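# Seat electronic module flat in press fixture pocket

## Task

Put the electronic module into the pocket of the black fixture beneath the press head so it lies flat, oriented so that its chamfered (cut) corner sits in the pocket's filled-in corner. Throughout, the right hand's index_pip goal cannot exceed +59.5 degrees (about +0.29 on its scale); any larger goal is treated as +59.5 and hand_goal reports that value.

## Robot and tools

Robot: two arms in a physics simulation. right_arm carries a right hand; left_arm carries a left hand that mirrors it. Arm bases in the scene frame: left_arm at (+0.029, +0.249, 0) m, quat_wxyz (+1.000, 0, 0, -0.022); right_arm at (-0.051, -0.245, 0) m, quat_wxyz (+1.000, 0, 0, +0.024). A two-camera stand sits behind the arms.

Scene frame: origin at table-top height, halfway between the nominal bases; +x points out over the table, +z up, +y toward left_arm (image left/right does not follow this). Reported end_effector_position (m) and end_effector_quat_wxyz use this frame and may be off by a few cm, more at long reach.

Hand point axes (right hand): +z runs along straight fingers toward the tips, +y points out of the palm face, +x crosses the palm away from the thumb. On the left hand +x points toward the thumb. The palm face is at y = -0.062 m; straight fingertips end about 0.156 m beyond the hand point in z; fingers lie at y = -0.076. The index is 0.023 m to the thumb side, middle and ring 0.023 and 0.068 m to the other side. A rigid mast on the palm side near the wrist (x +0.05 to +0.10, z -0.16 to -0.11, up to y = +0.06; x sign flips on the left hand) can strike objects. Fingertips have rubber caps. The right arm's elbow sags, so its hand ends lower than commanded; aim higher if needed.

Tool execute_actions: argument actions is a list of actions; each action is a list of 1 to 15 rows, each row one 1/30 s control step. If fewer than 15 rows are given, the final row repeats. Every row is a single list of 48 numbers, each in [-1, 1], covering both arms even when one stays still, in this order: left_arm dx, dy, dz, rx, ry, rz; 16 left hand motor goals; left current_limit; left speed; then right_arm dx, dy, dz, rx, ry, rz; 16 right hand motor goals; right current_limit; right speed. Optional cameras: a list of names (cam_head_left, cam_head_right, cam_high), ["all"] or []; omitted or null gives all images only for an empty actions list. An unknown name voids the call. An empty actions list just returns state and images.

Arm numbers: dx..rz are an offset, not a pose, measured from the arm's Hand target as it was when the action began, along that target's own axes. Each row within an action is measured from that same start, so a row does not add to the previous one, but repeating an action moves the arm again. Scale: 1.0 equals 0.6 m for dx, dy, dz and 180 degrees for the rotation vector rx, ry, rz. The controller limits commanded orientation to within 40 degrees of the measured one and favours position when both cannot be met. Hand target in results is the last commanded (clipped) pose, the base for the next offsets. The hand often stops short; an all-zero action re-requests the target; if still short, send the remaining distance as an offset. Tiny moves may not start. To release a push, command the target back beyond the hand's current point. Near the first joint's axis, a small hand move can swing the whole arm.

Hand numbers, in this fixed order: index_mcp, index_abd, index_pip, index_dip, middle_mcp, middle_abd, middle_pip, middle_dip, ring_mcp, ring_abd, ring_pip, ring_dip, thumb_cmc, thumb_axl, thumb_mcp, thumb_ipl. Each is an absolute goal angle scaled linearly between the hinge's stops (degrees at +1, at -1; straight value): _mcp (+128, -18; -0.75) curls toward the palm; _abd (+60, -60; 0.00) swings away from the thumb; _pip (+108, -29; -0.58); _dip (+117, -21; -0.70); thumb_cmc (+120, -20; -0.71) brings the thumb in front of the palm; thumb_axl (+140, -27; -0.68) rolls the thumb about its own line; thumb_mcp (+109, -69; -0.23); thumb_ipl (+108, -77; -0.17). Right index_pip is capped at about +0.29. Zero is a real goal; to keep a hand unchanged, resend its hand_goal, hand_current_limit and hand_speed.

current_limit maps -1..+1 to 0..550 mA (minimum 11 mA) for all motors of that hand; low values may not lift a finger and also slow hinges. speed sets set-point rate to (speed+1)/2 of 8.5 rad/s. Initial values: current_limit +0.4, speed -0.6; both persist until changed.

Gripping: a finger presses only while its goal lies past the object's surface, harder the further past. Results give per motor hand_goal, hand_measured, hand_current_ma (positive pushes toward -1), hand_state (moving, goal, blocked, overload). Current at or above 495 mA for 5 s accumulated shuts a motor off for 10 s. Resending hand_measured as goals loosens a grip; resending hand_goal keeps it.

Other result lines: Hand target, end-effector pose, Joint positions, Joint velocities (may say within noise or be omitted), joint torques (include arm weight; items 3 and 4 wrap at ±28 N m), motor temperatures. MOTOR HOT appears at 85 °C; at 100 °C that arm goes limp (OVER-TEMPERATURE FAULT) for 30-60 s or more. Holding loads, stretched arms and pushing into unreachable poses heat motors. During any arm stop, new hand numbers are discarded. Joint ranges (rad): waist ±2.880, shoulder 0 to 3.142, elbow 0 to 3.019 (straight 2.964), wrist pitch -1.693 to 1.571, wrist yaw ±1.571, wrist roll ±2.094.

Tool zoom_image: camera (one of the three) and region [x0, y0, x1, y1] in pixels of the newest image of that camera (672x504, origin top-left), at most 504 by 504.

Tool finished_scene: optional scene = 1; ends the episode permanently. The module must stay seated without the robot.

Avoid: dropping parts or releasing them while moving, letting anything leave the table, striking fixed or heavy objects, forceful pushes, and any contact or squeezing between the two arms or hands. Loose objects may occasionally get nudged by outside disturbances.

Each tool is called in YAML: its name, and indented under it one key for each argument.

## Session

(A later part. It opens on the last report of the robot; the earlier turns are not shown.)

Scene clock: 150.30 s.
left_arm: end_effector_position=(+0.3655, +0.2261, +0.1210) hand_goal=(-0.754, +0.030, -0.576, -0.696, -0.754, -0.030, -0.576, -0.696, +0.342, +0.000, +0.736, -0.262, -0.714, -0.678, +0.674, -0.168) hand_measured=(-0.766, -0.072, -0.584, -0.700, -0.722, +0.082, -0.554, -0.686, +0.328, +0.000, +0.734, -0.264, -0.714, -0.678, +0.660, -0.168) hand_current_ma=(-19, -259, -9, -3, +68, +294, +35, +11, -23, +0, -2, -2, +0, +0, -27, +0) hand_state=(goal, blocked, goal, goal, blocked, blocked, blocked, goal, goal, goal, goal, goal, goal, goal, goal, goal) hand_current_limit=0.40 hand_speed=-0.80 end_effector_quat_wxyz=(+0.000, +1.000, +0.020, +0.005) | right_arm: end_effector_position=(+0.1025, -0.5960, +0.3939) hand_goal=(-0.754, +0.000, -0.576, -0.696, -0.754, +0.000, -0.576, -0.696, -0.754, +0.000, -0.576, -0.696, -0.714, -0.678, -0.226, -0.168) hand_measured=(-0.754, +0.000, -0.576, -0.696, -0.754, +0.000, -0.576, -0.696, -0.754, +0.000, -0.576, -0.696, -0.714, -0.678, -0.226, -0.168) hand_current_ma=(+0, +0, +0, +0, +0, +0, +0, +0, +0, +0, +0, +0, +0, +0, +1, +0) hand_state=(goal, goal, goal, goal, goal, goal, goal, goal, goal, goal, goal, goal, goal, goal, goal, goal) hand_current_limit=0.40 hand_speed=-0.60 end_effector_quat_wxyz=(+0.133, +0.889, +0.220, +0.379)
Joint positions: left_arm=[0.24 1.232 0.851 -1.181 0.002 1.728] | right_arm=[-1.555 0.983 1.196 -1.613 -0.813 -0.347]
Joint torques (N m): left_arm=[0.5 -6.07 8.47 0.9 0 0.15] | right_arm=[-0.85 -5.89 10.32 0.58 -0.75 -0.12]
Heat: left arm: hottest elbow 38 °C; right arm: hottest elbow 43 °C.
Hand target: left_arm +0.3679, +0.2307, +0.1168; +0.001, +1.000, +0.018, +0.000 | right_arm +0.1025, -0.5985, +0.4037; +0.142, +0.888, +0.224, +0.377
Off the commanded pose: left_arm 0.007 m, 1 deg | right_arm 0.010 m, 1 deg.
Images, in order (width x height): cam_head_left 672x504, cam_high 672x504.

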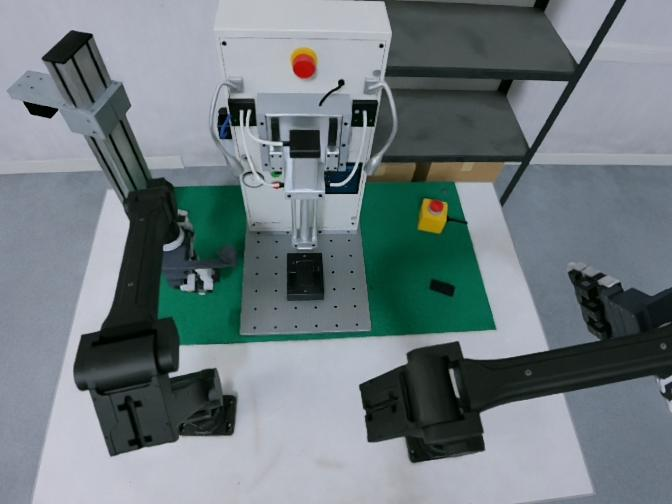

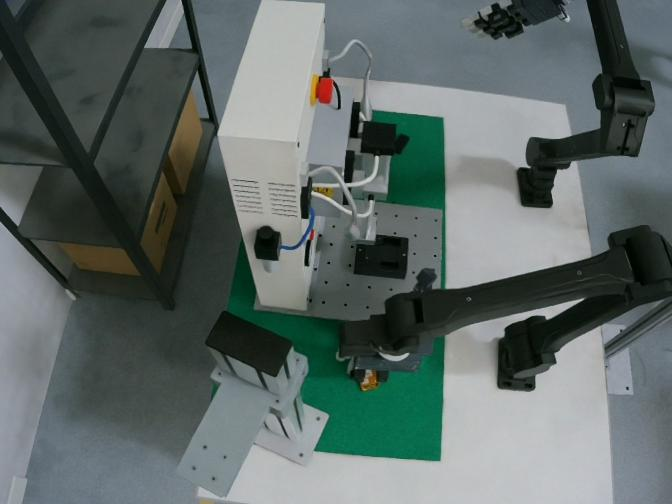

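execute_actions:
  actions:
    - [[-0.0391,-0.0062,0,0,0,0.1,-0.754,0.03,-0.576,-0.696,-0.754,-0.03,-0.576,-0.696,0.342,0,0.737,-0.261,-0.714,-0.678,0.674,-0.168,0.4,-0.8,0,0,0,0,0,0,-0.754,0,-0.576,-0.696,-0.754,0,-0.576,-0.696,-0.754,0,-0.576,-0.696,-0.714,-0.678,-0.226,-0.168,0.4,-0.6]]
    - [[0,0,0,0,0,0,-0.754,-0.14,-0.576,-0.696,-0.754,0.14,-0.576,-0.696,0.342,0,0.737,-0.261,-0.714,-0.678,0.674,-0.168,0.4,-0.8,0,0,0,0,0,0,-0.754,0,-0.576,-0.696,-0.754,0,-0.576,-0.696,-0.754,0,-0.576,-0.696,-0.714,-0.678,-0.226,-0.168,0.4,-0.6]]
    - [[0,0,-0.07,0,0,0,-0.754,-0.167,-0.576,-0.696,-0.754,0.167,-0.576,-0.696,0.342,0,0.737,-0.261,-0.714,-0.678,0.674,-0.168,0.4,-0.8,0,0,0,0,0,0,-0.754,0,-0.576,-0.696,-0.754,0,-0.576,-0.696,-0.754,0,-0.576,-0.696,-0.714,-0.678,-0.226,-0.168,0.4,-0.6]]
    - [[0,0,-0.12,0,0,0,-0.754,-0.167,-0.576,-0.696,-0.754,0.167,-0.576,-0.696,0.342,0,0.737,-0.261,-0.714,-0.678,0.674,-0.168,0.4,-0.8,0,0,0,0,0,0,-0.754,0,-0.576,-0.696,-0.754,0,-0.576,-0.696,-0.754,0,-0.576,-0.696,-0.714,-0.678,-0.226,-0.168,0.4,-0.6]]
  cameras: ["cam_head_left","cam_head_right","cam_high"]

zoom_image:
  camera: "cam_head_left"
  region: [150, 230, 250, 320]

zoom_image:
  camera: "cam_high"
  region: [320, 340, 420, 430]

Scene clock: 154.27 s.
left_arm: end_effector_position=(+0.3317, +0.2271, +0.2128) hand_goal=(-0.754, -0.168, -0.576, -0.696, -0.754, +0.166, -0.576, -0.696, +0.342, +0.000, +0.736, -0.262, -0.714, -0.678, +0.674, -0.168) hand_measured=(-0.754, -0.170, -0.578, -0.698, -0.750, +0.162, -0.572, -0.694, +0.328, +0.000, +0.734, -0.264, -0.714, -0.678, +0.660, -0.168) hand_current_ma=(+0, -1, -2, -2, +3, -3, +2, +2, -23, +0, -2, -2, +0, +0, -27, +0) hand_state=(goal, goal, goal, goal, goal, goal, goal, goal, goal, goal, goal, goal, goal, goal, goal, goal) hand_current_limit=0.40 hand_speed=-0.80 end_effector_quat_wxyz=(+0.009, +0.990, -0.138, -0.019) | right_arm: end_effector_position=(+0.1025, -0.5960, +0.3939) hand_goal=(-0.754, +0.000, -0.576, -0.696, -0.754, +0.000, -0.576, -0.696, -0.754, +0.000, -0.576, -0.696, -0.714, -0.678, -0.226, -0.168) hand_measured=(-0.754, +0.000, -0.576, -0.696, -0.754, +0.000, -0.576, -0.696, -0.754, +0.000, -0.576, -0.696, -0.714, -0.678, -0.226, -0.168) hand_current_ma=(+0, +0, +0, +0, +0, +0, +0, +0, +0, +0, +0, +0, +0, +0, +1, +0) hand_state=(goal, goal, goal, goal, goal, goal, goal, goal, goal, goal, goal, goal, goal, goal, goal, goal) hand_current_limit=0.40 hand_speed=-0.60 end_effector_quat_wxyz=(+0.133, +0.889, +0.220, +0.379)
Joint positions: left_arm=[0.26 1.186 1.06 -1.485 0.003 2.064] | right_arm=[-1.555 0.983 1.196 -1.613 -0.813 -0.347]
Joint torques (N m): left_arm=[0.32 -7.59 12.7 0.03 -0.05 0.14] | right_arm=[-1.03 -5.48 10.13 0.75 -0.74 -0.11]
Heat: left arm: hottest elbow 38 °C; right arm: hottest elbow 43 °C.
Hand target: left_arm +0.3444, +0.2338, +0.2308; +0.001, +0.990, -0.138, +0.000 | right_arm +0.1025, -0.5985, +0.4037; +0.142, +0.888, +0.224, +0.377
Off the commanded pose: left_arm 0.023 m, 2 deg | right_arm 0.010 m, 1 deg.

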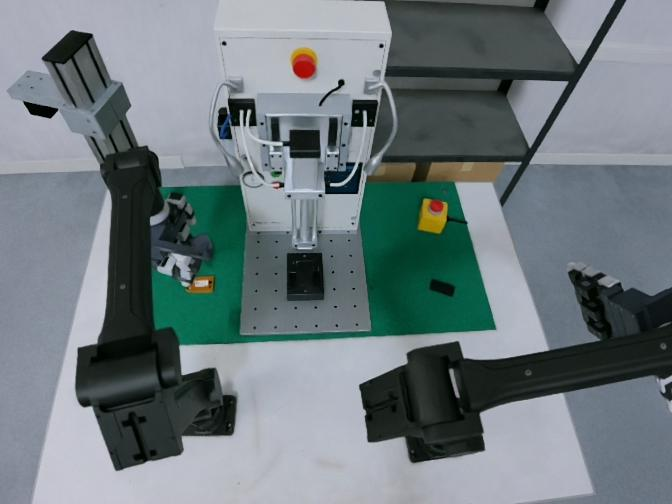

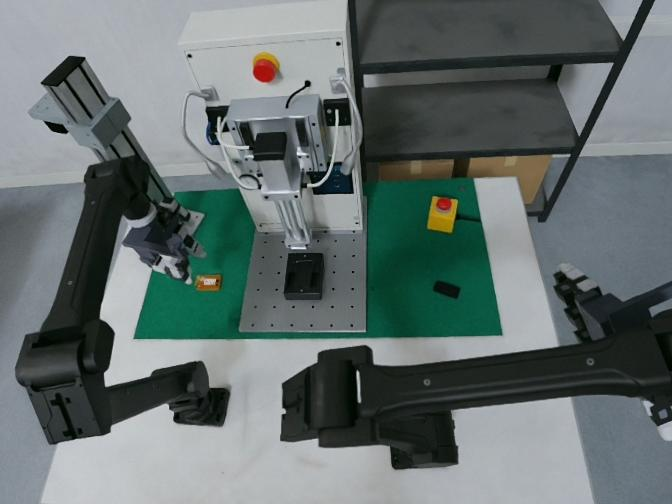

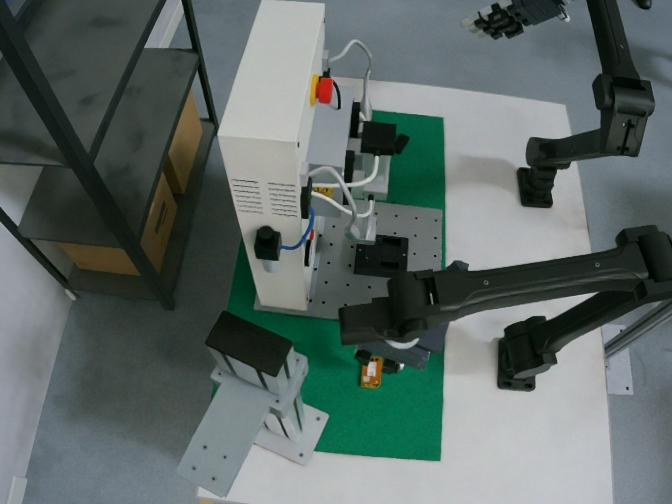

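Scaled by 5.040 from the camera's 672x504 image, which has a finer 960x720 frame.

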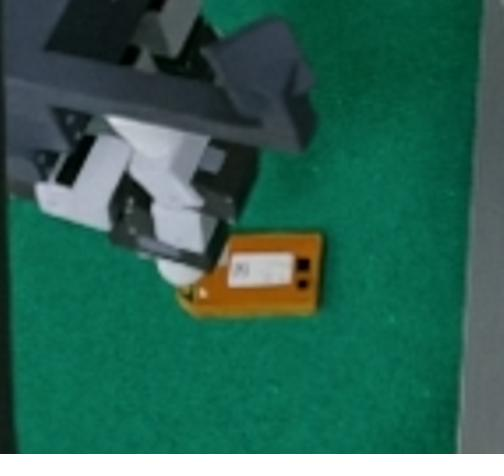

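Scaled by 5.040 from the camera's 672x504 image, which has a finer 960x720 frame.

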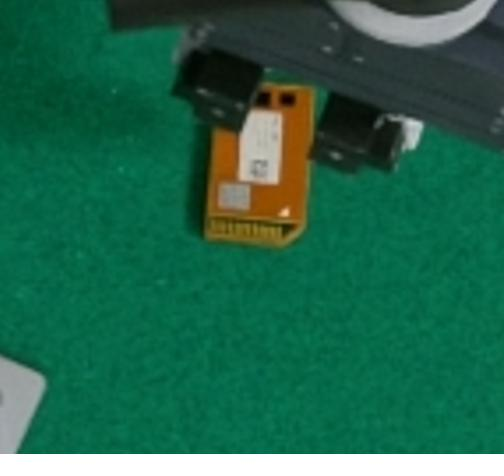

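execute_actions:
  actions:
    - [[-0.09,0.142,-0.033,0,0,0,-0.754,-0.167,-0.576,-0.696,-0.754,0.167,-0.576,-0.696,0.342,0,0.737,-0.261,-0.714,-0.678,0.674,-0.168,0.4,-0.8,0,0,0,0,0,0,-0.754,0,-0.576,-0.696,-0.754,0,-0.576,-0.696,-0.754,0,-0.576,-0.696,-0.714,-0.678,-0.226,-0.168,0.4,-0.6]]
    - [[0.069,-0.0204,0,0,0,-0.1833,-0.754,-0.167,-0.576,-0.696,-0.754,0.167,-0.576,-0.696,0.342,0,0.737,-0.261,-0.714,-0.678,0.674,-0.168,0.4,-0.8,0,0,0,0,0,0,-0.754,0,-0.576,-0.696,-0.754,0,-0.576,-0.696,-0.754,0,-0.576,-0.696,-0.714,-0.678,-0.226,-0.168,0.4,-0.6]]
    - [[0.069,-0.0204,0,0,0,-0.1833,-0.754,-0.167,-0.576,-0.696,-0.754,0.167,-0.576,-0.696,0.342,0,0.737,-0.261,-0.714,-0.678,0.674,-0.168,0.4,-0.8,0,0,0,0,0,0,-0.754,0,-0.576,-0.696,-0.754,0,-0.576,-0.696,-0.754,0,-0.576,-0.696,-0.714,-0.678,-0.226,-0.168,0.4,-0.6]]
    - [[0.069,-0.0204,0,0,0,-0.1833,-0.754,-0.167,-0.576,-0.696,-0.754,0.167,-0.576,-0.696,0.342,0,0.737,-0.261,-0.714,-0.678,0.674,-0.168,0.4,-0.8,0,0,0,0,0,0,-0.754,0,-0.576,-0.696,-0.754,0,-0.576,-0.696,-0.754,0,-0.576,-0.696,-0.714,-0.678,-0.226,-0.168,0.4,-0.6]]
  cameras: ["cam_head_left"]

Scene clock: 163.63 s.
left_arm: end_effector_position=(+0.3553, +0.2326, +0.2396) hand_goal=(-0.754, -0.168, -0.576, -0.696, -0.754, +0.166, -0.576, -0.696, +0.342, +0.000, +0.736, -0.262, -0.714, -0.678, +0.674, -0.168) hand_measured=(-0.754, -0.170, -0.578, -0.698, -0.752, +0.162, -0.574, -0.694, +0.328, +0.000, +0.734, -0.264, -0.714, -0.678, +0.660, -0.168) hand_current_ma=(+0, -1, -1, -2, +1, -2, +2, +2, -23, +0, -2, -2, +0, +0, -27, +0) hand_state=(goal, goal, goal, goal, goal, goal, goal, goal, goal, goal, goal, goal, goal, goal, goal, goal) hand_current_limit=0.40 hand_speed=-0.80 end_effector_quat_wxyz=(-0.004, +0.752, +0.659, -0.011) | right_arm: end_effector_position=(+0.1025, -0.5960, +0.3939) hand_goal=(-0.754, +0.000, -0.576, -0.696, -0.754, +0.000, -0.576, -0.696, -0.754, +0.000, -0.576, -0.696, -0.714, -0.678, -0.226, -0.168) hand_measured=(-0.754, +0.000, -0.576, -0.696, -0.754, +0.000, -0.576, -0.696, -0.754, +0.000, -0.576, -0.696, -0.714, -0.678, -0.226, -0.168) hand_current_ma=(+0, +0, +0, +0, +0, +0, +0, +0, +0, +0, +0, +0, +0, +0, +1, +0) hand_state=(goal, goal, goal, goal, goal, goal, goal, goal, goal, goal, goal, goal, goal, goal, goal, goal) hand_current_limit=0.40 hand_speed=-0.60 end_effector_quat_wxyz=(+0.133, +0.889, +0.220, +0.379)
Joint positions: left_arm=[-0.063 0.972 0.991 -1.611 0.011 0.026] | right_arm=[-1.555 0.983 1.196 -1.613 -0.813 -0.347]
Joint torques (N m): left_arm=[-1.44 -3.31 11.06 0.91 -0.21 -0.11] | right_arm=[-1.2 -5.01 10.18 0.76 -0.73 -0.08]
Heat: left arm: hottest elbow 38 °C; right arm: hottest elbow 44 °C.
Hand target: left_arm +0.3655, +0.2305, +0.2506; +0.000, +0.749, +0.663, -0.001 | right_arm +0.1025, -0.5985, +0.4037; +0.142, +0.888, +0.224, +0.377
Off the commanded pose: left_arm 0.015 m, 1 deg | right_arm 0.010 m, 1 deg.
Images, in order (width x height): cam_head_left 672x504.

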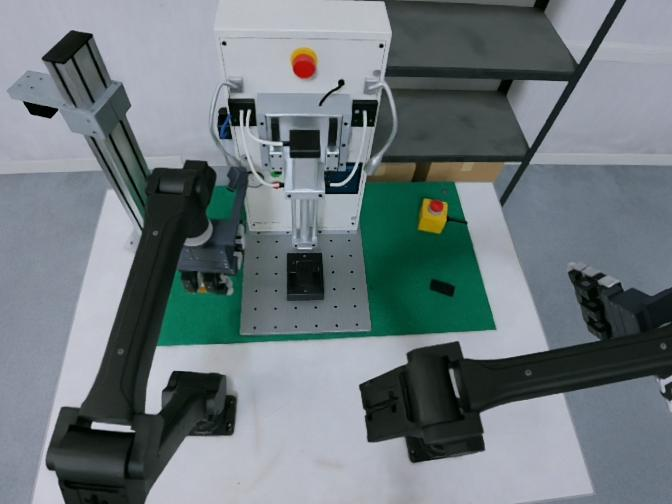

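execute_actions:
  actions:
    - [[0.069,-0.0204,0,0,0,-0.1833,-0.754,-0.167,-0.576,-0.696,-0.754,0.167,-0.576,-0.696,0.342,0,0.737,-0.261,-0.714,-0.678,0.674,-0.168,0.4,-0.8,0,0,0,0,0,0,-0.754,0,-0.576,-0.696,-0.754,0,-0.576,-0.696,-0.754,0,-0.576,-0.696,-0.714,-0.678,-0.226,-0.168,0.4,-0.6]]
    - [[0.069,-0.0204,0,0,0,-0.1833,-0.754,-0.167,-0.576,-0.696,-0.754,0.167,-0.576,-0.696,0.342,0,0.737,-0.261,-0.714,-0.678,0.674,-0.168,0.4,-0.8,0,0,0,0,0,0,-0.754,0,-0.576,-0.696,-0.754,0,-0.576,-0.696,-0.754,0,-0.576,-0.696,-0.714,-0.678,-0.226,-0.168,0.4,-0.6]]
    - [[0.069,-0.0204,0,0,0,-0.1722,-0.754,-0.167,-0.576,-0.696,-0.754,0.167,-0.576,-0.696,0.342,0,0.737,-0.261,-0.714,-0.678,0.674,-0.168,0.4,-0.8,0,0,0,0,0,0,-0.754,0,-0.576,-0.696,-0.754,0,-0.576,-0.696,-0.754,0,-0.576,-0.696,-0.714,-0.678,-0.226,-0.168,0.4,-0.6]]
  cameras: ["cam_head_left","cam_head_right","cam_high"]

zoom_image:
  camera: "cam_head_left"
  region: [150, 230, 250, 320]

zoom_image:
  camera: "cam_head_right"
  region: [150, 230, 250, 320]

zoom_image:
  camera: "cam_high"
  region: [320, 340, 420, 430]

Scene clock: 168.07 s.
left_arm: end_effector_position=(+0.2695, +0.3142, +0.2319) hand_goal=(-0.754, -0.168, -0.576, -0.696, -0.754, +0.166, -0.576, -0.696, +0.342, +0.000, +0.736, -0.262, -0.714, -0.678, +0.674, -0.168) hand_measured=(-0.752, -0.170, -0.578, -0.698, -0.752, +0.162, -0.574, -0.694, +0.328, +0.000, +0.734, -0.264, -0.714, -0.678, +0.660, -0.168) hand_current_ma=(+1, -1, -1, -2, +1, -2, +2, +2, -23, +0, -2, -2, +0, +0, -27, +0) hand_state=(goal, goal, goal, goal, goal, goal, goal, goal, goal, goal, goal, goal, goal, goal, goal, goal) hand_current_limit=0.40 hand_speed=-0.80 end_effector_quat_wxyz=(-0.027, +0.011, +1.000, -0.003) | right_arm: end_effector_position=(+0.1025, -0.5960, +0.3939) hand_goal=(-0.754, +0.000, -0.576, -0.696, -0.754, +0.000, -0.576, -0.696, -0.754, +0.000, -0.576, -0.696, -0.714, -0.678, -0.226, -0.168) hand_measured=(-0.754, +0.000, -0.576, -0.696, -0.754, +0.000, -0.576, -0.696, -0.754, +0.000, -0.576, -0.696, -0.714, -0.678, -0.226, -0.168) hand_current_ma=(+0, +0, +0, +0, +0, +0, +0, +0, +0, +0, +0, +0, +0, +0, +1, +0) hand_state=(goal, goal, goal, goal, goal, goal, goal, goal, goal, goal, goal, goal, goal, goal, goal, goal) hand_current_limit=0.40 hand_speed=-0.60 end_effector_quat_wxyz=(+0.133, +0.889, +0.220, +0.379)
Joint positions: left_arm=[-0.027 1.056 1.016 -1.585 0.009 -1.619] | right_arm=[-1.555 0.983 1.196 -1.613 -0.813 -0.347]
Joint torques (N m): left_arm=[0.09 -4.25 13.23 0.8 -0.3 -0.05] | right_arm=[-0.85 -5.42 10.33 0.81 -0.75 -0.14]
Heat: left arm: hottest elbow 38 °C; right arm: hottest elbow 44 °C.
Hand target: left_arm +0.2874, +0.3156, +0.2505; +0.000, +0.000, +1.000, -0.001 | right_arm +0.1025, -0.5985, +0.4037; +0.142, +0.888, +0.224, +0.377
Off the commanded pose: left_arm 0.026 m, 3 deg | right_arm 0.010 m, 1 deg.

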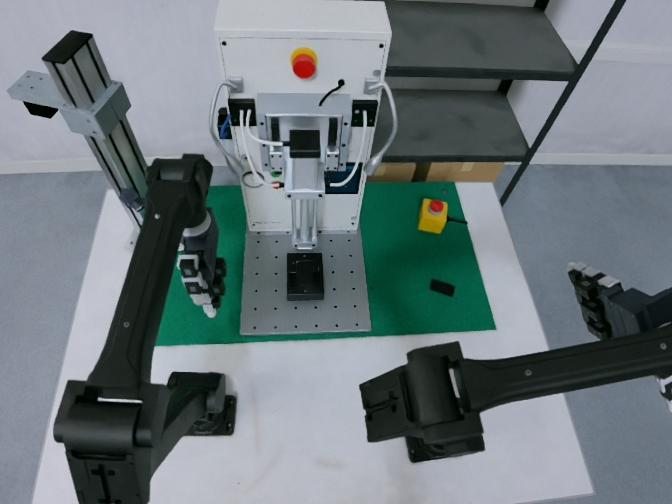

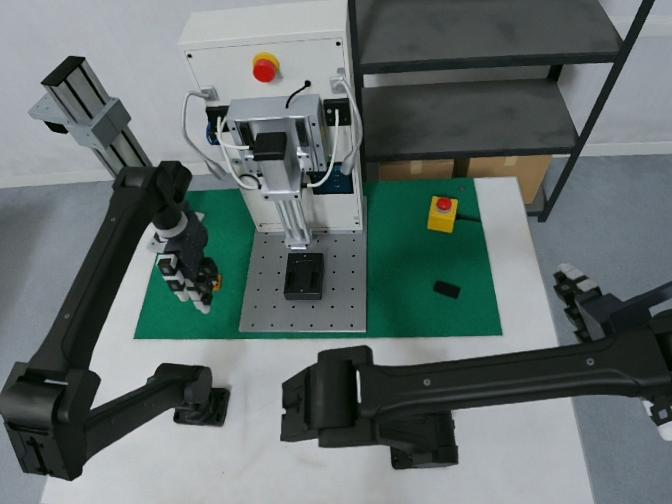

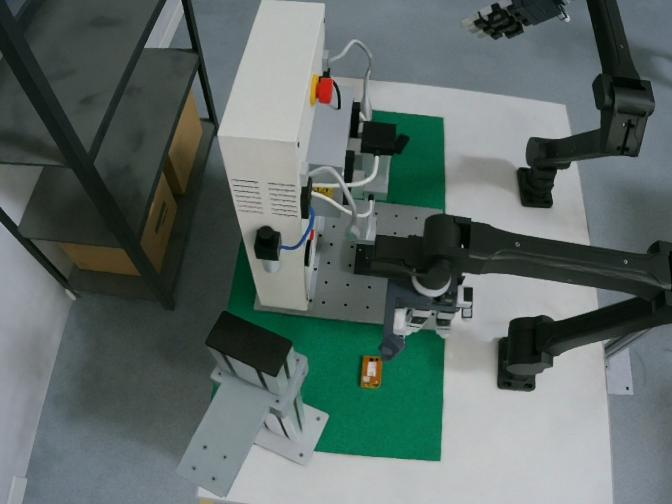

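Scaled by 5.040 from the camera's 672x504 image, which has a finer 960x720 frame.

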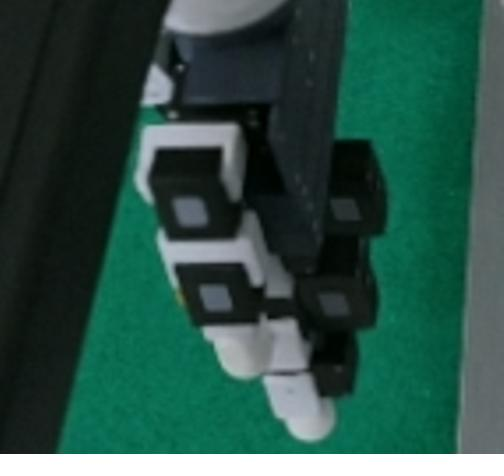

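Scaled by 5.040 from the camera's 672x504 image, which has a finer 960x720 frame.

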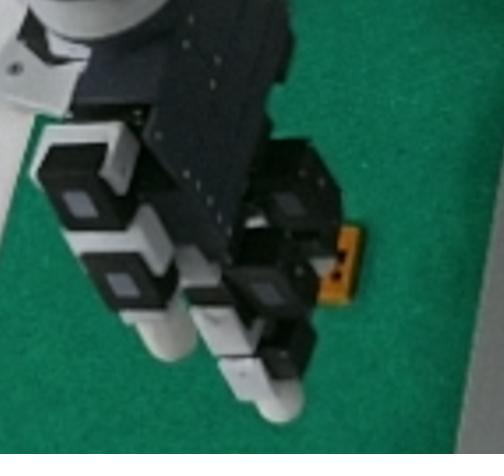

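Scaled by 5.040 from the camera's 672x504 image, which has a finer 960x720 frame.

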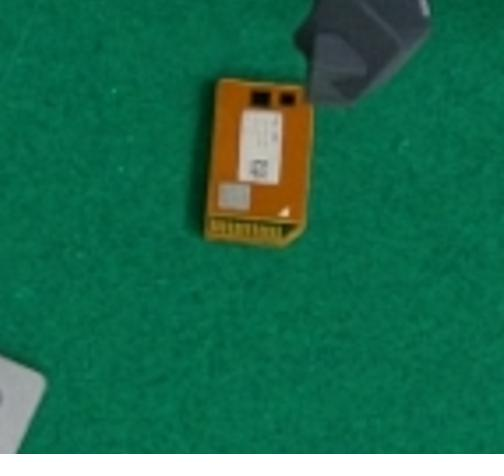

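execute_actions:
  actions:
    - [[-0.108,-0.058,0.067,-0.0972,0,0,-0.754,-0.167,-0.576,-0.696,-0.754,0.167,-0.576,-0.696,0.342,0,0.737,-0.261,-0.714,-0.678,0.674,-0.168,0.4,-0.8,0,0,0,0,0,0,-0.754,0,-0.576,-0.696,-0.754,0,-0.576,-0.696,-0.754,0,-0.576,-0.696,-0.714,-0.678,-0.226,-0.168,0.4,-0.6]]
    - [[0,0,0,-0.0972,0,0,-0.754,-0.167,-0.576,-0.696,-0.754,0.167,-0.576,-0.696,0.342,0,0.737,-0.261,-0.714,-0.678,0.674,-0.168,0.4,-0.8,0,0,0,0,0,0,-0.754,0,-0.576,-0.696,-0.754,0,-0.576,-0.696,-0.754,0,-0.576,-0.696,-0.714,-0.678,-0.226,-0.168,0.4,-0.6]]
  cameras: ["cam_head_left","cam_head_right","cam_high"]

zoom_image:
  camera: "cam_head_left"
  region: [150, 230, 250, 320]

zoom_image:
  camera: "cam_head_right"
  region: [150, 230, 250, 320]

zoom_image:
  camera: "cam_high"
  region: [320, 340, 420, 430]

Scene clock: 171.60 s.
left_arm: end_effector_position=(+0.3046, +0.3116, +0.2583) hand_goal=(-0.754, -0.168, -0.576, -0.696, -0.754, +0.166, -0.576, -0.696, +0.342, +0.000, +0.736, -0.262, -0.714, -0.678, +0.674, -0.168) hand_measured=(-0.758, -0.168, -0.578, -0.698, -0.758, +0.164, -0.576, -0.694, +0.330, +0.000, +0.736, -0.264, -0.716, -0.680, +0.660, -0.168) hand_current_ma=(-4, +0, -1, -2, -5, +0, +0, +1, -17, +0, +0, -1, -1, -1, -28, +0) hand_state=(goal, goal, goal, goal, goal, goal, goal, goal, goal, goal, goal, goal, goal, goal, goal, goal) hand_current_limit=0.40 hand_speed=-0.80 end_effector_quat_wxyz=(+0.055, -0.041, +0.959, +0.275) | right_arm: end_effector_position=(+0.1025, -0.5960, +0.3939) hand_goal=(-0.754, +0.000, -0.576, -0.696, -0.754, +0.000, -0.576, -0.696, -0.754, +0.000, -0.576, -0.696, -0.714, -0.678, -0.226, -0.168) hand_measured=(-0.754, +0.000, -0.576, -0.696, -0.754, +0.000, -0.576, -0.696, -0.754, +0.000, -0.576, -0.696, -0.714, -0.678, -0.226, -0.168) hand_current_ma=(+0, +0, +0, +0, +0, +0, +0, +0, +0, +0, +0, +0, +0, +0, +1, +0) hand_state=(goal, goal, goal, goal, goal, goal, goal, goal, goal, goal, goal, goal, goal, goal, goal, goal) hand_current_limit=0.40 hand_speed=-0.60 end_effector_quat_wxyz=(+0.133, +0.889, +0.220, +0.379)
Joint positions: left_arm=[-0.285 1.187 1.001 -1.496 -0.558 -2.016] | right_arm=[-1.555 0.983 1.196 -1.613 -0.813 -0.347]
Joint torques (N m): left_arm=[-6.18 10.52 9.8 2.11 -0.84 -0.01] | right_arm=[-0.97 -5.42 10.17 0.76 -0.78 -0.12]
Heat: left arm: hottest elbow 39 °C; right arm: hottest elbow 44 °C.
Hand target: left_arm +0.3522, +0.2808, +0.2103; +0.000, +0.000, +0.954, +0.300 | right_arm +0.1025, -0.5985, +0.4037; +0.142, +0.888, +0.224, +0.377
Off the commanded pose: left_arm 0.074 m, 8 deg | right_arm 0.010 m, 1 deg.

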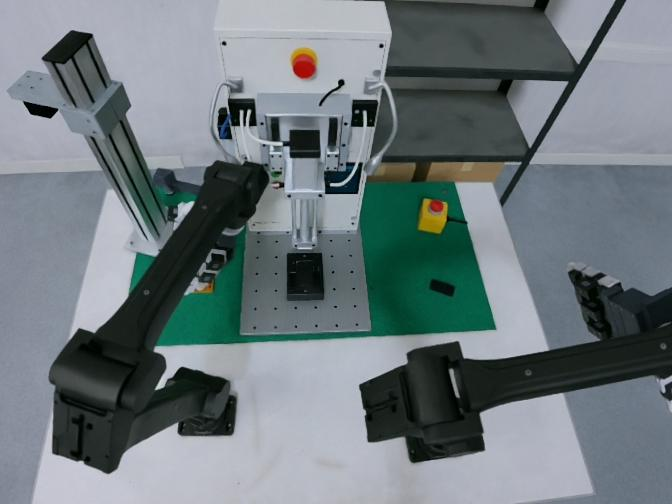

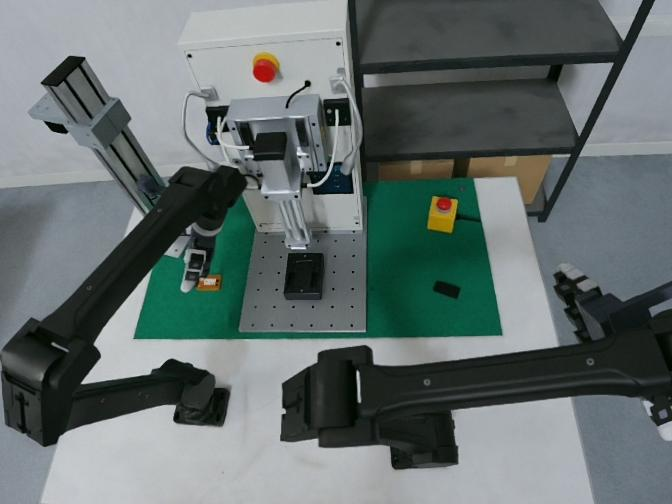

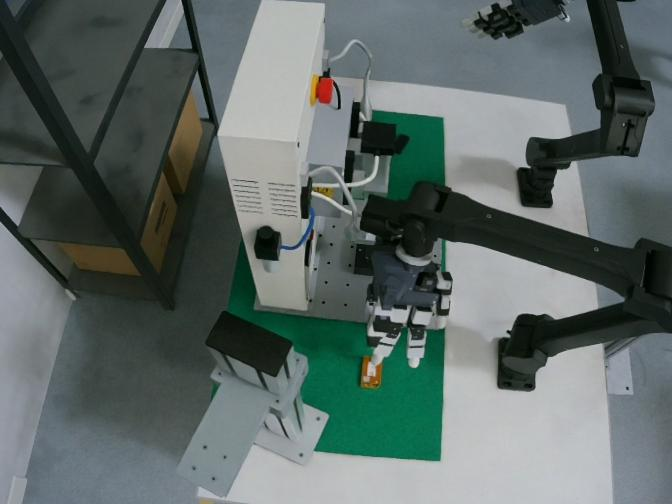

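Scaled by 5.040 from the camera's 672x504 image, which has a finer 960x720 frame.

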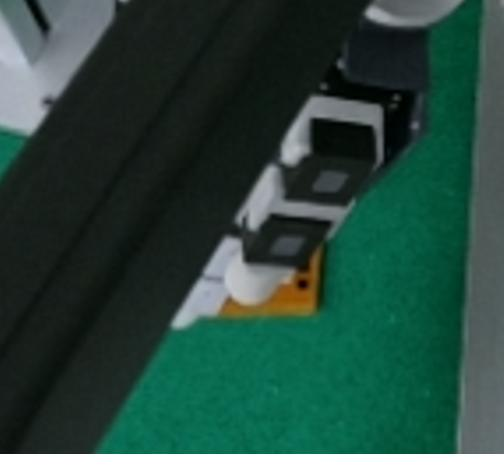

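Scaled by 5.040 from the camera's 672x504 image, which has a finer 960x720 frame.

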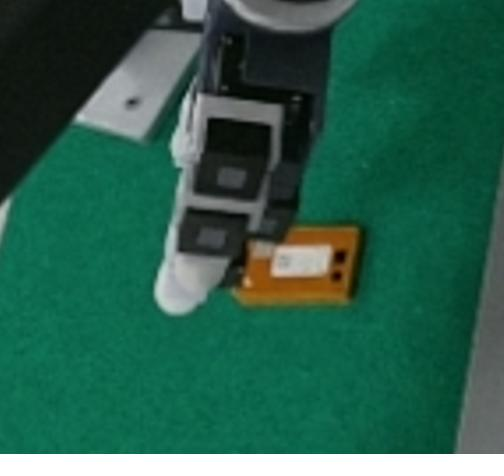

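Scaled by 5.040 from the camera's 672x504 image, which has a finer 960x720 frame.

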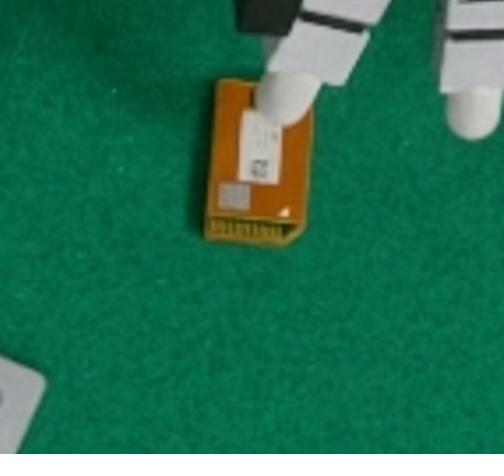

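execute_actions:
  actions:
    - [[0.083,0.13,-0.011,0.05,0,0,-0.754,-0.167,-0.576,-0.696,-0.754,0.167,-0.576,-0.696,0.342,0,0.737,-0.261,-0.714,-0.678,0.674,-0.168,0.4,-0.8,0,0,0,0,0,0,-0.754,0,-0.576,-0.696,-0.754,0,-0.576,-0.696,-0.754,0,-0.576,-0.696,-0.714,-0.678,-0.226,-0.168,0.4,-0.6]]
  cameras: ["cam_head_left","cam_high"]

zoom_image:
  camera: "cam_head_left"
  region: [120, 70, 320, 270]

zoom_image:
  camera: "cam_high"
  region: [280, 120, 480, 320]

Scene clock: 177.43 s.
left_arm: end_effector_position=(+0.2991, +0.3408, +0.2525) hand_goal=(-0.754, -0.168, -0.576, -0.696, -0.754, +0.166, -0.576, -0.696, +0.342, +0.000, +0.736, -0.262, -0.714, -0.678, +0.674, -0.168) hand_measured=(-0.758, -0.168, -0.578, -0.698, -0.758, +0.164, -0.576, -0.694, +0.330, +0.000, +0.736, -0.264, -0.716, -0.680, +0.660, -0.168) hand_current_ma=(-4, +0, -1, -2, -4, +0, +0, +1, -16, +0, +0, -1, -1, -1, -28, +0) hand_state=(goal, goal, goal, goal, goal, goal, goal, goal, goal, goal, goal, goal, goal, goal, goal, goal) hand_current_limit=0.40 hand_speed=-0.80 end_effector_quat_wxyz=(-0.009, -0.002, +0.974, +0.228) | right_arm: end_effector_position=(+0.1025, -0.5960, +0.3939) hand_goal=(-0.754, +0.000, -0.576, -0.696, -0.754, +0.000, -0.576, -0.696, -0.754, +0.000, -0.576, -0.696, -0.714, -0.678, -0.226, -0.168) hand_measured=(-0.754, +0.000, -0.576, -0.696, -0.754, +0.000, -0.576, -0.696, -0.754, +0.000, -0.576, -0.696, -0.714, -0.678, -0.226, -0.168) hand_current_ma=(+0, +0, +0, +0, +0, +0, +0, +0, +0, +0, +0, +0, +0, +0, +1, +0) hand_state=(goal, goal, goal, goal, goal, goal, goal, goal, goal, goal, goal, goal, goal, goal, goal, goal) hand_current_limit=0.40 hand_speed=-0.60 end_effector_quat_wxyz=(+0.133, +0.889, +0.220, +0.379)
Joint positions: left_arm=[-0.16 1.164 1.001 -1.527 -0.446 -1.805] | right_arm=[-1.555 0.983 1.196 -1.613 -0.813 -0.347]
Joint torques (N m): left_arm=[-0.44 -7.65 9.69 -0.02 -0.52 0.13] | right_arm=[-1.2 -5.42 10.14 0.72 -0.8 -0.13]
Heat: left arm: hottest elbow 39 °C; right arm: hottest elbow 44 °C.
Hand target: left_arm +0.3024, +0.3410, +0.2605; +0.000, +0.000, +0.974, +0.224 | right_arm +0.1025, -0.5985, +0.4037; +0.142, +0.888, +0.224, +0.377
Off the commanded pose: left_arm 0.009 m, 1 deg | right_arm 0.010 m, 1 deg.
Images, in order (width x height): cam_head_left 672x504, cam_high 672x504.

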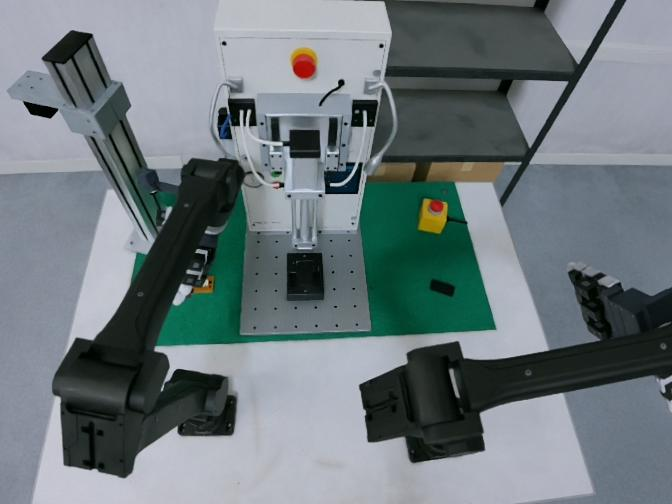

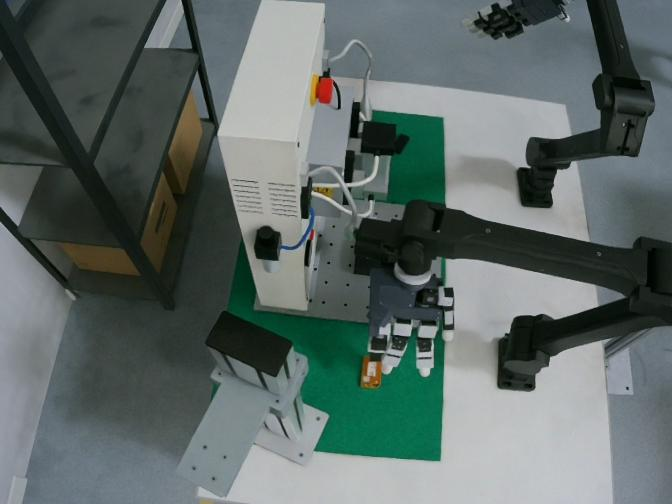

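Scaled by 2.520 from the camera's 672x504 image, which has a finer 960x720 frame.

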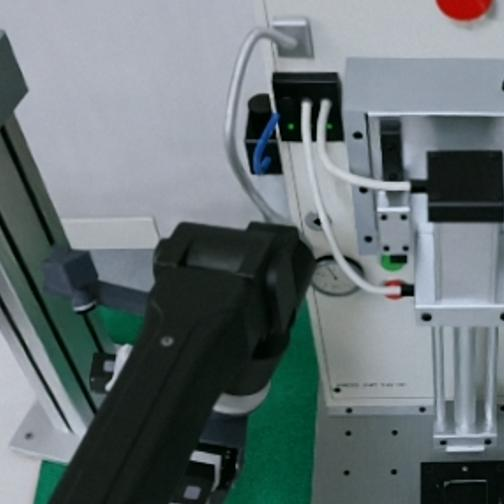

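Scaled by 2.520 from the camera's 672x504 image, which has a finer 960x720 frame.

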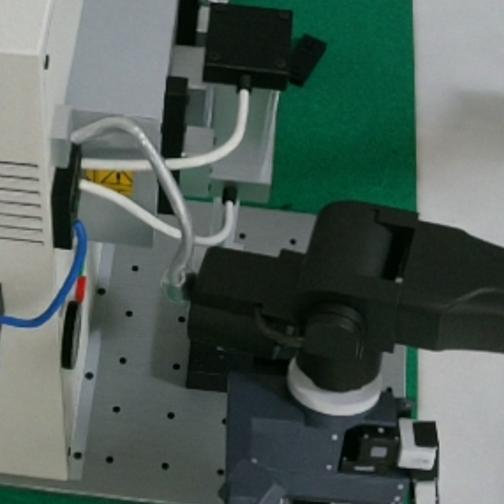

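execute_actions:
  actions:
    - [[0,0,0,0.144,0,0,-0.754,-0.05,-0.576,-0.696,-0.754,0.05,-0.576,-0.696,0.342,0,0.737,-0.261,-0.714,-0.678,0.674,-0.168,0.4,-0.8,0,0,0,0,0,0,-0.754,0,-0.576,-0.696,-0.754,0,-0.576,-0.696,-0.754,0,-0.576,-0.696,-0.714,-0.678,-0.226,-0.168,0.4,-0.6]]
    - [[-0.0633,-0.017,0,0,0,0.1667,-0.754,-0.05,-0.576,-0.696,-0.754,0.05,-0.576,-0.696,0.342,0,0.737,-0.261,-0.714,-0.678,0.674,-0.168,0.4,-0.8,0,0,0,0,0,0,-0.754,0,-0.576,-0.696,-0.754,0,-0.576,-0.696,-0.754,0,-0.576,-0.696,-0.714,-0.678,-0.226,-0.168,0.4,-0.6]]
    - [[-0.0633,-0.017,0,0,0,0.1667,-0.754,-0.05,-0.576,-0.696,-0.754,0.05,-0.576,-0.696,0.342,0,0.737,-0.261,-0.714,-0.678,0.674,-0.168,0.4,-0.8,0,0,0,0,0,0,-0.754,0,-0.576,-0.696,-0.754,0,-0.576,-0.696,-0.754,0,-0.576,-0.696,-0.714,-0.678,-0.226,-0.168,0.4,-0.6]]
    - [[-0.0633,-0.017,0,0,0,0.1667,-0.754,-0.05,-0.576,-0.696,-0.754,0.05,-0.576,-0.696,0.342,0,0.737,-0.261,-0.714,-0.678,0.674,-0.168,0.4,-0.8,0,0,0,0,0,0,-0.754,0,-0.576,-0.696,-0.754,0,-0.576,-0.696,-0.754,0,-0.576,-0.696,-0.714,-0.678,-0.226,-0.168,0.4,-0.6]]
  cameras: ["cam_head_left","cam_high"]

Scene clock: 184.90 s.
left_arm: end_effector_position=(+0.3760, +0.2744, +0.2561) hand_goal=(-0.754, -0.050, -0.576, -0.696, -0.754, +0.050, -0.576, -0.696, +0.342, +0.000, +0.736, -0.262, -0.714, -0.678, +0.674, -0.168) hand_measured=(-0.754, -0.052, -0.578, -0.698, -0.754, +0.052, -0.576, -0.694, +0.332, +0.000, +0.736, -0.264, -0.716, -0.680, +0.660, -0.168) hand_current_ma=(+0, -1, -1, -2, +0, +1, +0, +1, -14, +0, +0, -1, -1, -1, -28, +0) hand_state=(goal, goal, goal, goal, goal, goal, goal, goal, goal, goal, goal, goal, goal, goal, goal, goal) hand_current_limit=0.40 hand_speed=-0.80 end_effector_quat_wxyz=(-0.007, +0.679, +0.734, +0.002) | right_arm: end_effector_position=(+0.1025, -0.5960, +0.3939) hand_goal=(-0.754, +0.000, -0.576, -0.696, -0.754, +0.000, -0.576, -0.696, -0.754, +0.000, -0.576, -0.696, -0.714, -0.678, -0.226, -0.168) hand_measured=(-0.754, +0.000, -0.576, -0.696, -0.754, +0.000, -0.576, -0.696, -0.754, +0.000, -0.576, -0.696, -0.714, -0.678, -0.226, -0.168) hand_current_ma=(+0, +0, +0, +0, +0, +0, +0, +0, +0, +0, +0, +0, +0, +0, +1, +0) hand_state=(goal, goal, goal, goal, goal, goal, goal, goal, goal, goal, goal, goal, goal, goal, goal, goal) hand_current_limit=0.40 hand_speed=-0.60 end_effector_quat_wxyz=(+0.133, +0.889, +0.220, +0.379)
Joint positions: left_arm=[0.022 1.029 1.065 -1.615 -0.012 -0.099] | right_arm=[-1.555 0.983 1.196 -1.613 -0.813 -0.347]
Joint torques (N m): left_arm=[-1.61 -5.77 9.22 0.53 0.13 0.6] | right_arm=[-0.79 -5.71 10.26 0.91 -0.73 -0.11]
Heat: left arm: hottest elbow 40 °C; right arm: hottest elbow 44 °C.
Hand target: left_arm +0.3783, +0.2651, +0.2604; +0.000, +0.707, +0.707, +0.000 | right_arm +0.1025, -0.5985, +0.4037; +0.142, +0.888, +0.224, +0.377
Off the commanded pose: left_arm 0.011 m, 5 deg | right_arm 0.010 m, 1 deg.
Images, in order (width x height): cam_head_left 672x504, cam_high 672x504.

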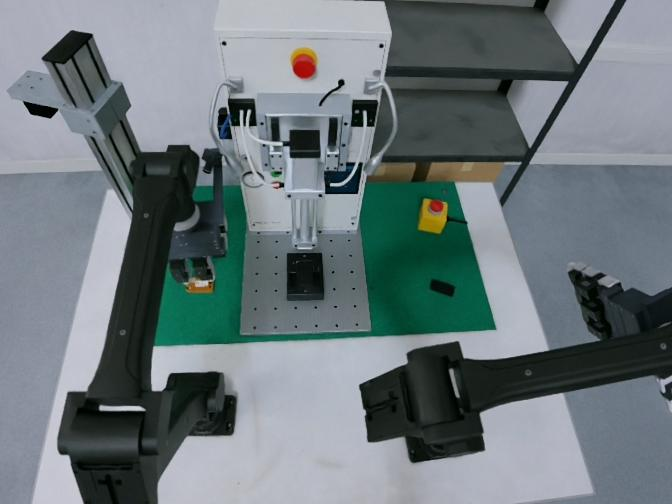

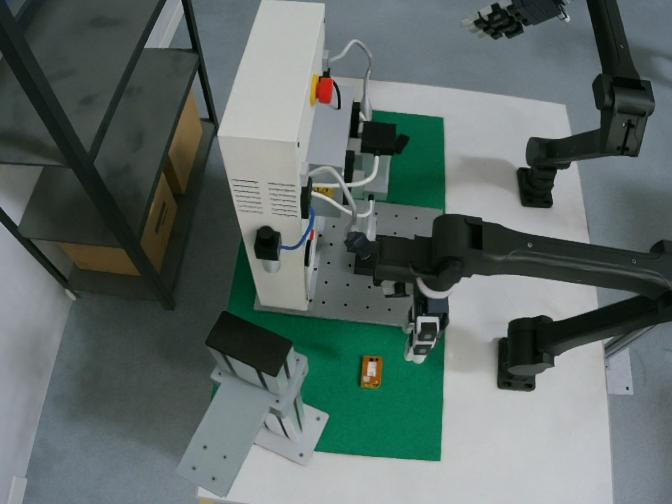

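execute_actions:
  actions:
    - [[0.03,0.0817,0,0,0,0,-0.754,-0.0,-0.576,-0.696,-0.754,0.0,-0.576,-0.696,0.342,0,0.737,-0.261,-0.714,-0.678,0.674,-0.168,0.4,-0.8,0,0,0,0,0,0,-0.754,0,-0.576,-0.696,-0.754,0,-0.576,-0.696,-0.754,0,-0.576,-0.696,-0.714,-0.678,-0.226,-0.168,0.4,-0.6]]
    - [[0.03,0.0817,0,0,0,0,-0.754,0,-0.576,-0.696,-0.754,0,-0.576,-0.696,0.342,0,0.737,-0.261,-0.714,-0.678,0.674,-0.168,0.4,-0.8,0,0,0,0,0,0,-0.754,0,-0.576,-0.696,-0.754,0,-0.576,-0.696,-0.754,0,-0.576,-0.696,-0.714,-0.678,-0.226,-0.168,0.4,-0.6]]
    - [[0,0,0.13,0,0,0,-0.754,0,-0.576,-0.696,-0.754,0,-0.576,-0.696,0.342,0,0.737,-0.261,-0.714,-0.678,0.674,-0.168,0.4,-0.8,0,0,0,0,0,0,-0.754,0,-0.576,-0.696,-0.754,0,-0.576,-0.696,-0.754,0,-0.576,-0.696,-0.714,-0.678,-0.226,-0.168,0.4,-0.6]]
  cameras: ["cam_head_left","cam_high"]

zoom_image:
  camera: "cam_head_left"
  region: [150, 230, 250, 320]

zoom_image:
  camera: "cam_high"
  region: [320, 320, 420, 410]

Scene clock: 188.60 s.
left_arm: end_effector_position=(+0.4711, +0.2998, +0.1814) hand_goal=(-0.754, +0.000, -0.576, -0.696, -0.754, +0.000, -0.576, -0.696, +0.342, +0.000, +0.736, -0.262, -0.714, -0.678, +0.674, -0.168) hand_measured=(-0.752, -0.002, -0.578, -0.698, -0.752, +0.002, -0.576, -0.694, +0.332, +0.000, +0.736, -0.264, -0.716, -0.680, +0.660, -0.168) hand_current_ma=(+1, -1, -1, -2, +1, +1, +0, +1, -14, +0, +0, -1, -1, -1, -28, +0) hand_state=(goal, goal, goal, goal, goal, goal, goal, goal, goal, goal, goal, goal, goal, goal, goal, goal) hand_current_limit=0.40 hand_speed=-0.80 end_effector_quat_wxyz=(-0.005, +0.705, +0.709, -0.003) | right_arm: end_effector_position=(+0.1025, -0.5960, +0.3939) hand_goal=(-0.754, +0.000, -0.576, -0.696, -0.754, +0.000, -0.576, -0.696, -0.754, +0.000, -0.576, -0.696, -0.714, -0.678, -0.226, -0.168) hand_measured=(-0.754, +0.000, -0.576, -0.696, -0.754, +0.000, -0.576, -0.696, -0.754, +0.000, -0.576, -0.696, -0.714, -0.678, -0.226, -0.168) hand_current_ma=(+0, +0, +0, +0, +0, +0, +0, +0, +0, +0, +0, +0, +0, +0, +1, +0) hand_state=(goal, goal, goal, goal, goal, goal, goal, goal, goal, goal, goal, goal, goal, goal, goal, goal) hand_current_limit=0.40 hand_speed=-0.60 end_effector_quat_wxyz=(+0.133, +0.889, +0.220, +0.379)
Joint positions: left_arm=[0.12 1.308 1.086 -1.361 -0.004 0.071] | right_arm=[-1.555 0.983 1.196 -1.613 -0.813 -0.347]
Joint torques (N m): left_arm=[-0.15 -9.41 9.02 1.2 0.01 0.13] | right_arm=[-1.49 -6.12 10.35 0.7 -0.78 -0.14]
Heat: left arm: hottest elbow 40 °C; right arm: hottest elbow 44 °C.
Hand target: left_arm +0.4762, +0.3012, +0.1823; +0.000, +0.707, +0.707, +0.000 | right_arm +0.1025, -0.5985, +0.4037; +0.142, +0.888, +0.224, +0.377
Off the commanded pose: left_arm 0.005 m, 1 deg | right_arm 0.010 m, 1 deg.
Images, in order (width x height): cam_head_left 672x504, cam_high 672x504.

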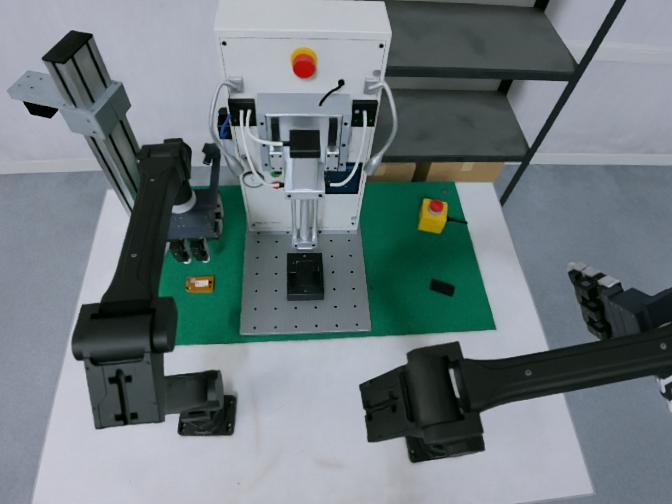

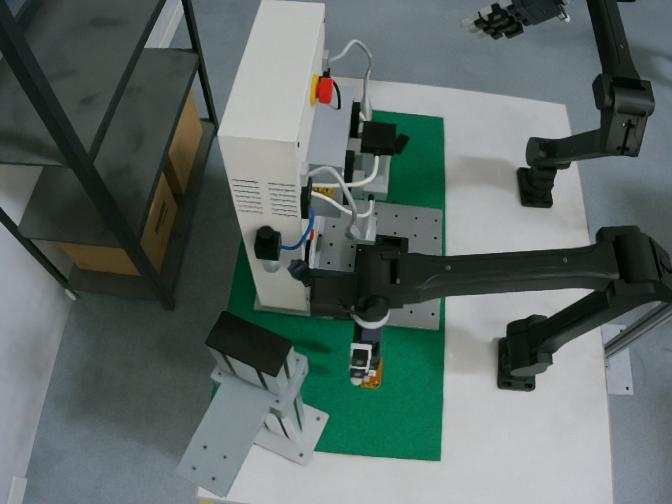

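Scaled by 5.040 from the camera's 672x504 image, which has a finer 960x720 frame.

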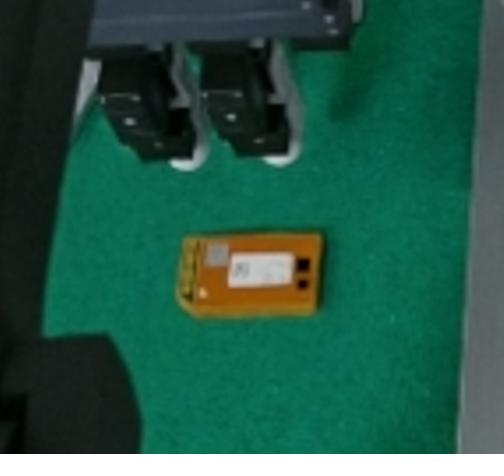

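Scaled by 5.040 from the camera's 672x504 image, which has a finer 960x720 frame.

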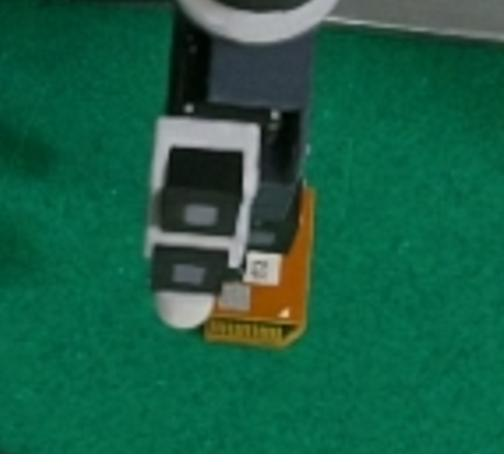

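execute_actions:
  actions:
    - [[0,0,0.06,0,0,0,-0.754,0,-0.576,-0.696,-0.754,0,-0.576,-0.696,0.342,0,0.737,-0.261,-0.714,-0.678,0.674,-0.168,0.4,-0.8,0,0,0,0,0,0,-0.754,0,-0.576,-0.696,-0.754,0,-0.576,-0.696,-0.754,0,-0.576,-0.696,-0.714,-0.678,-0.226,-0.168,0.4,-0.6]]
    - [[0,0,0.0367,0,0,0,-0.754,0,-0.576,-0.696,-0.754,0,-0.576,-0.696,0.342,0,0.737,-0.261,-0.714,-0.678,0.674,-0.168,0.4,-0.8,0,0,0,0,0,0,-0.754,0,-0.576,-0.696,-0.754,0,-0.576,-0.696,-0.754,0,-0.576,-0.696,-0.714,-0.678,-0.226,-0.168,0.4,-0.6]]

Scene clock: 191.20 s.
left_arm: end_effector_position=(+0.4728, +0.2999, +0.1278) hand_goal=(-0.754, +0.000, -0.576, -0.696, -0.754, +0.000, -0.576, -0.696, +0.342, +0.000, +0.736, -0.262, -0.714, -0.678, +0.674, -0.168) hand_measured=(-0.752, -0.002, -0.578, -0.698, -0.752, +0.002, -0.576, -0.694, +0.332, +0.000, +0.736, -0.264, -0.716, -0.680, +0.660, -0.168) hand_current_ma=(+1, -1, -1, -2, +1, +1, +0, +1, -14, +0, +0, -1, -1, -1, -28, +0) hand_state=(goal, goal, goal, goal, goal, goal, goal, goal, goal, goal, goal, goal, goal, goal, goal, goal) hand_current_limit=0.40 hand_speed=-0.80 end_effector_quat_wxyz=(-0.002, +0.705, +0.709, +0.000) | right_arm: end_effector_position=(+0.1025, -0.5960, +0.3939) hand_goal=(-0.754, +0.000, -0.576, -0.696, -0.754, +0.000, -0.576, -0.696, -0.754, +0.000, -0.576, -0.696, -0.714, -0.678, -0.226, -0.168) hand_measured=(-0.754, +0.000, -0.576, -0.696, -0.754, +0.000, -0.576, -0.696, -0.754, +0.000, -0.576, -0.696, -0.714, -0.678, -0.226, -0.168) hand_current_ma=(+0, +0, +0, +0, +0, +0, +0, +0, +0, +0, +0, +0, +0, +0, +1, +0) hand_state=(goal, goal, goal, goal, goal, goal, goal, goal, goal, goal, goal, goal, goal, goal, goal, goal) hand_current_limit=0.40 hand_speed=-0.60 end_effector_quat_wxyz=(+0.133, +0.889, +0.220, +0.379)
Joint positions: left_arm=[0.12 1.35 0.976 -1.199 -0.004 0.071] | right_arm=[-1.555 0.983 1.196 -1.613 -0.813 -0.347]
Joint torques (N m): left_arm=[-0.09 -9 8.18 1.32 0.02 0.13] | right_arm=[-0.85 -5.07 10.17 0.73 -0.76 -0.14]
Heat: left arm: hottest elbow 39 °C; right arm: hottest elbow 44 °C.
Hand target: left_arm +0.4762, +0.3012, +0.1243; +0.000, +0.707, +0.707, +0.000 | right_arm +0.1025, -0.5985, +0.4037; +0.142, +0.888, +0.224, +0.377
Off the commanded pose: left_arm 0.005 m, 0 deg | right_arm 0.010 m, 1 deg.


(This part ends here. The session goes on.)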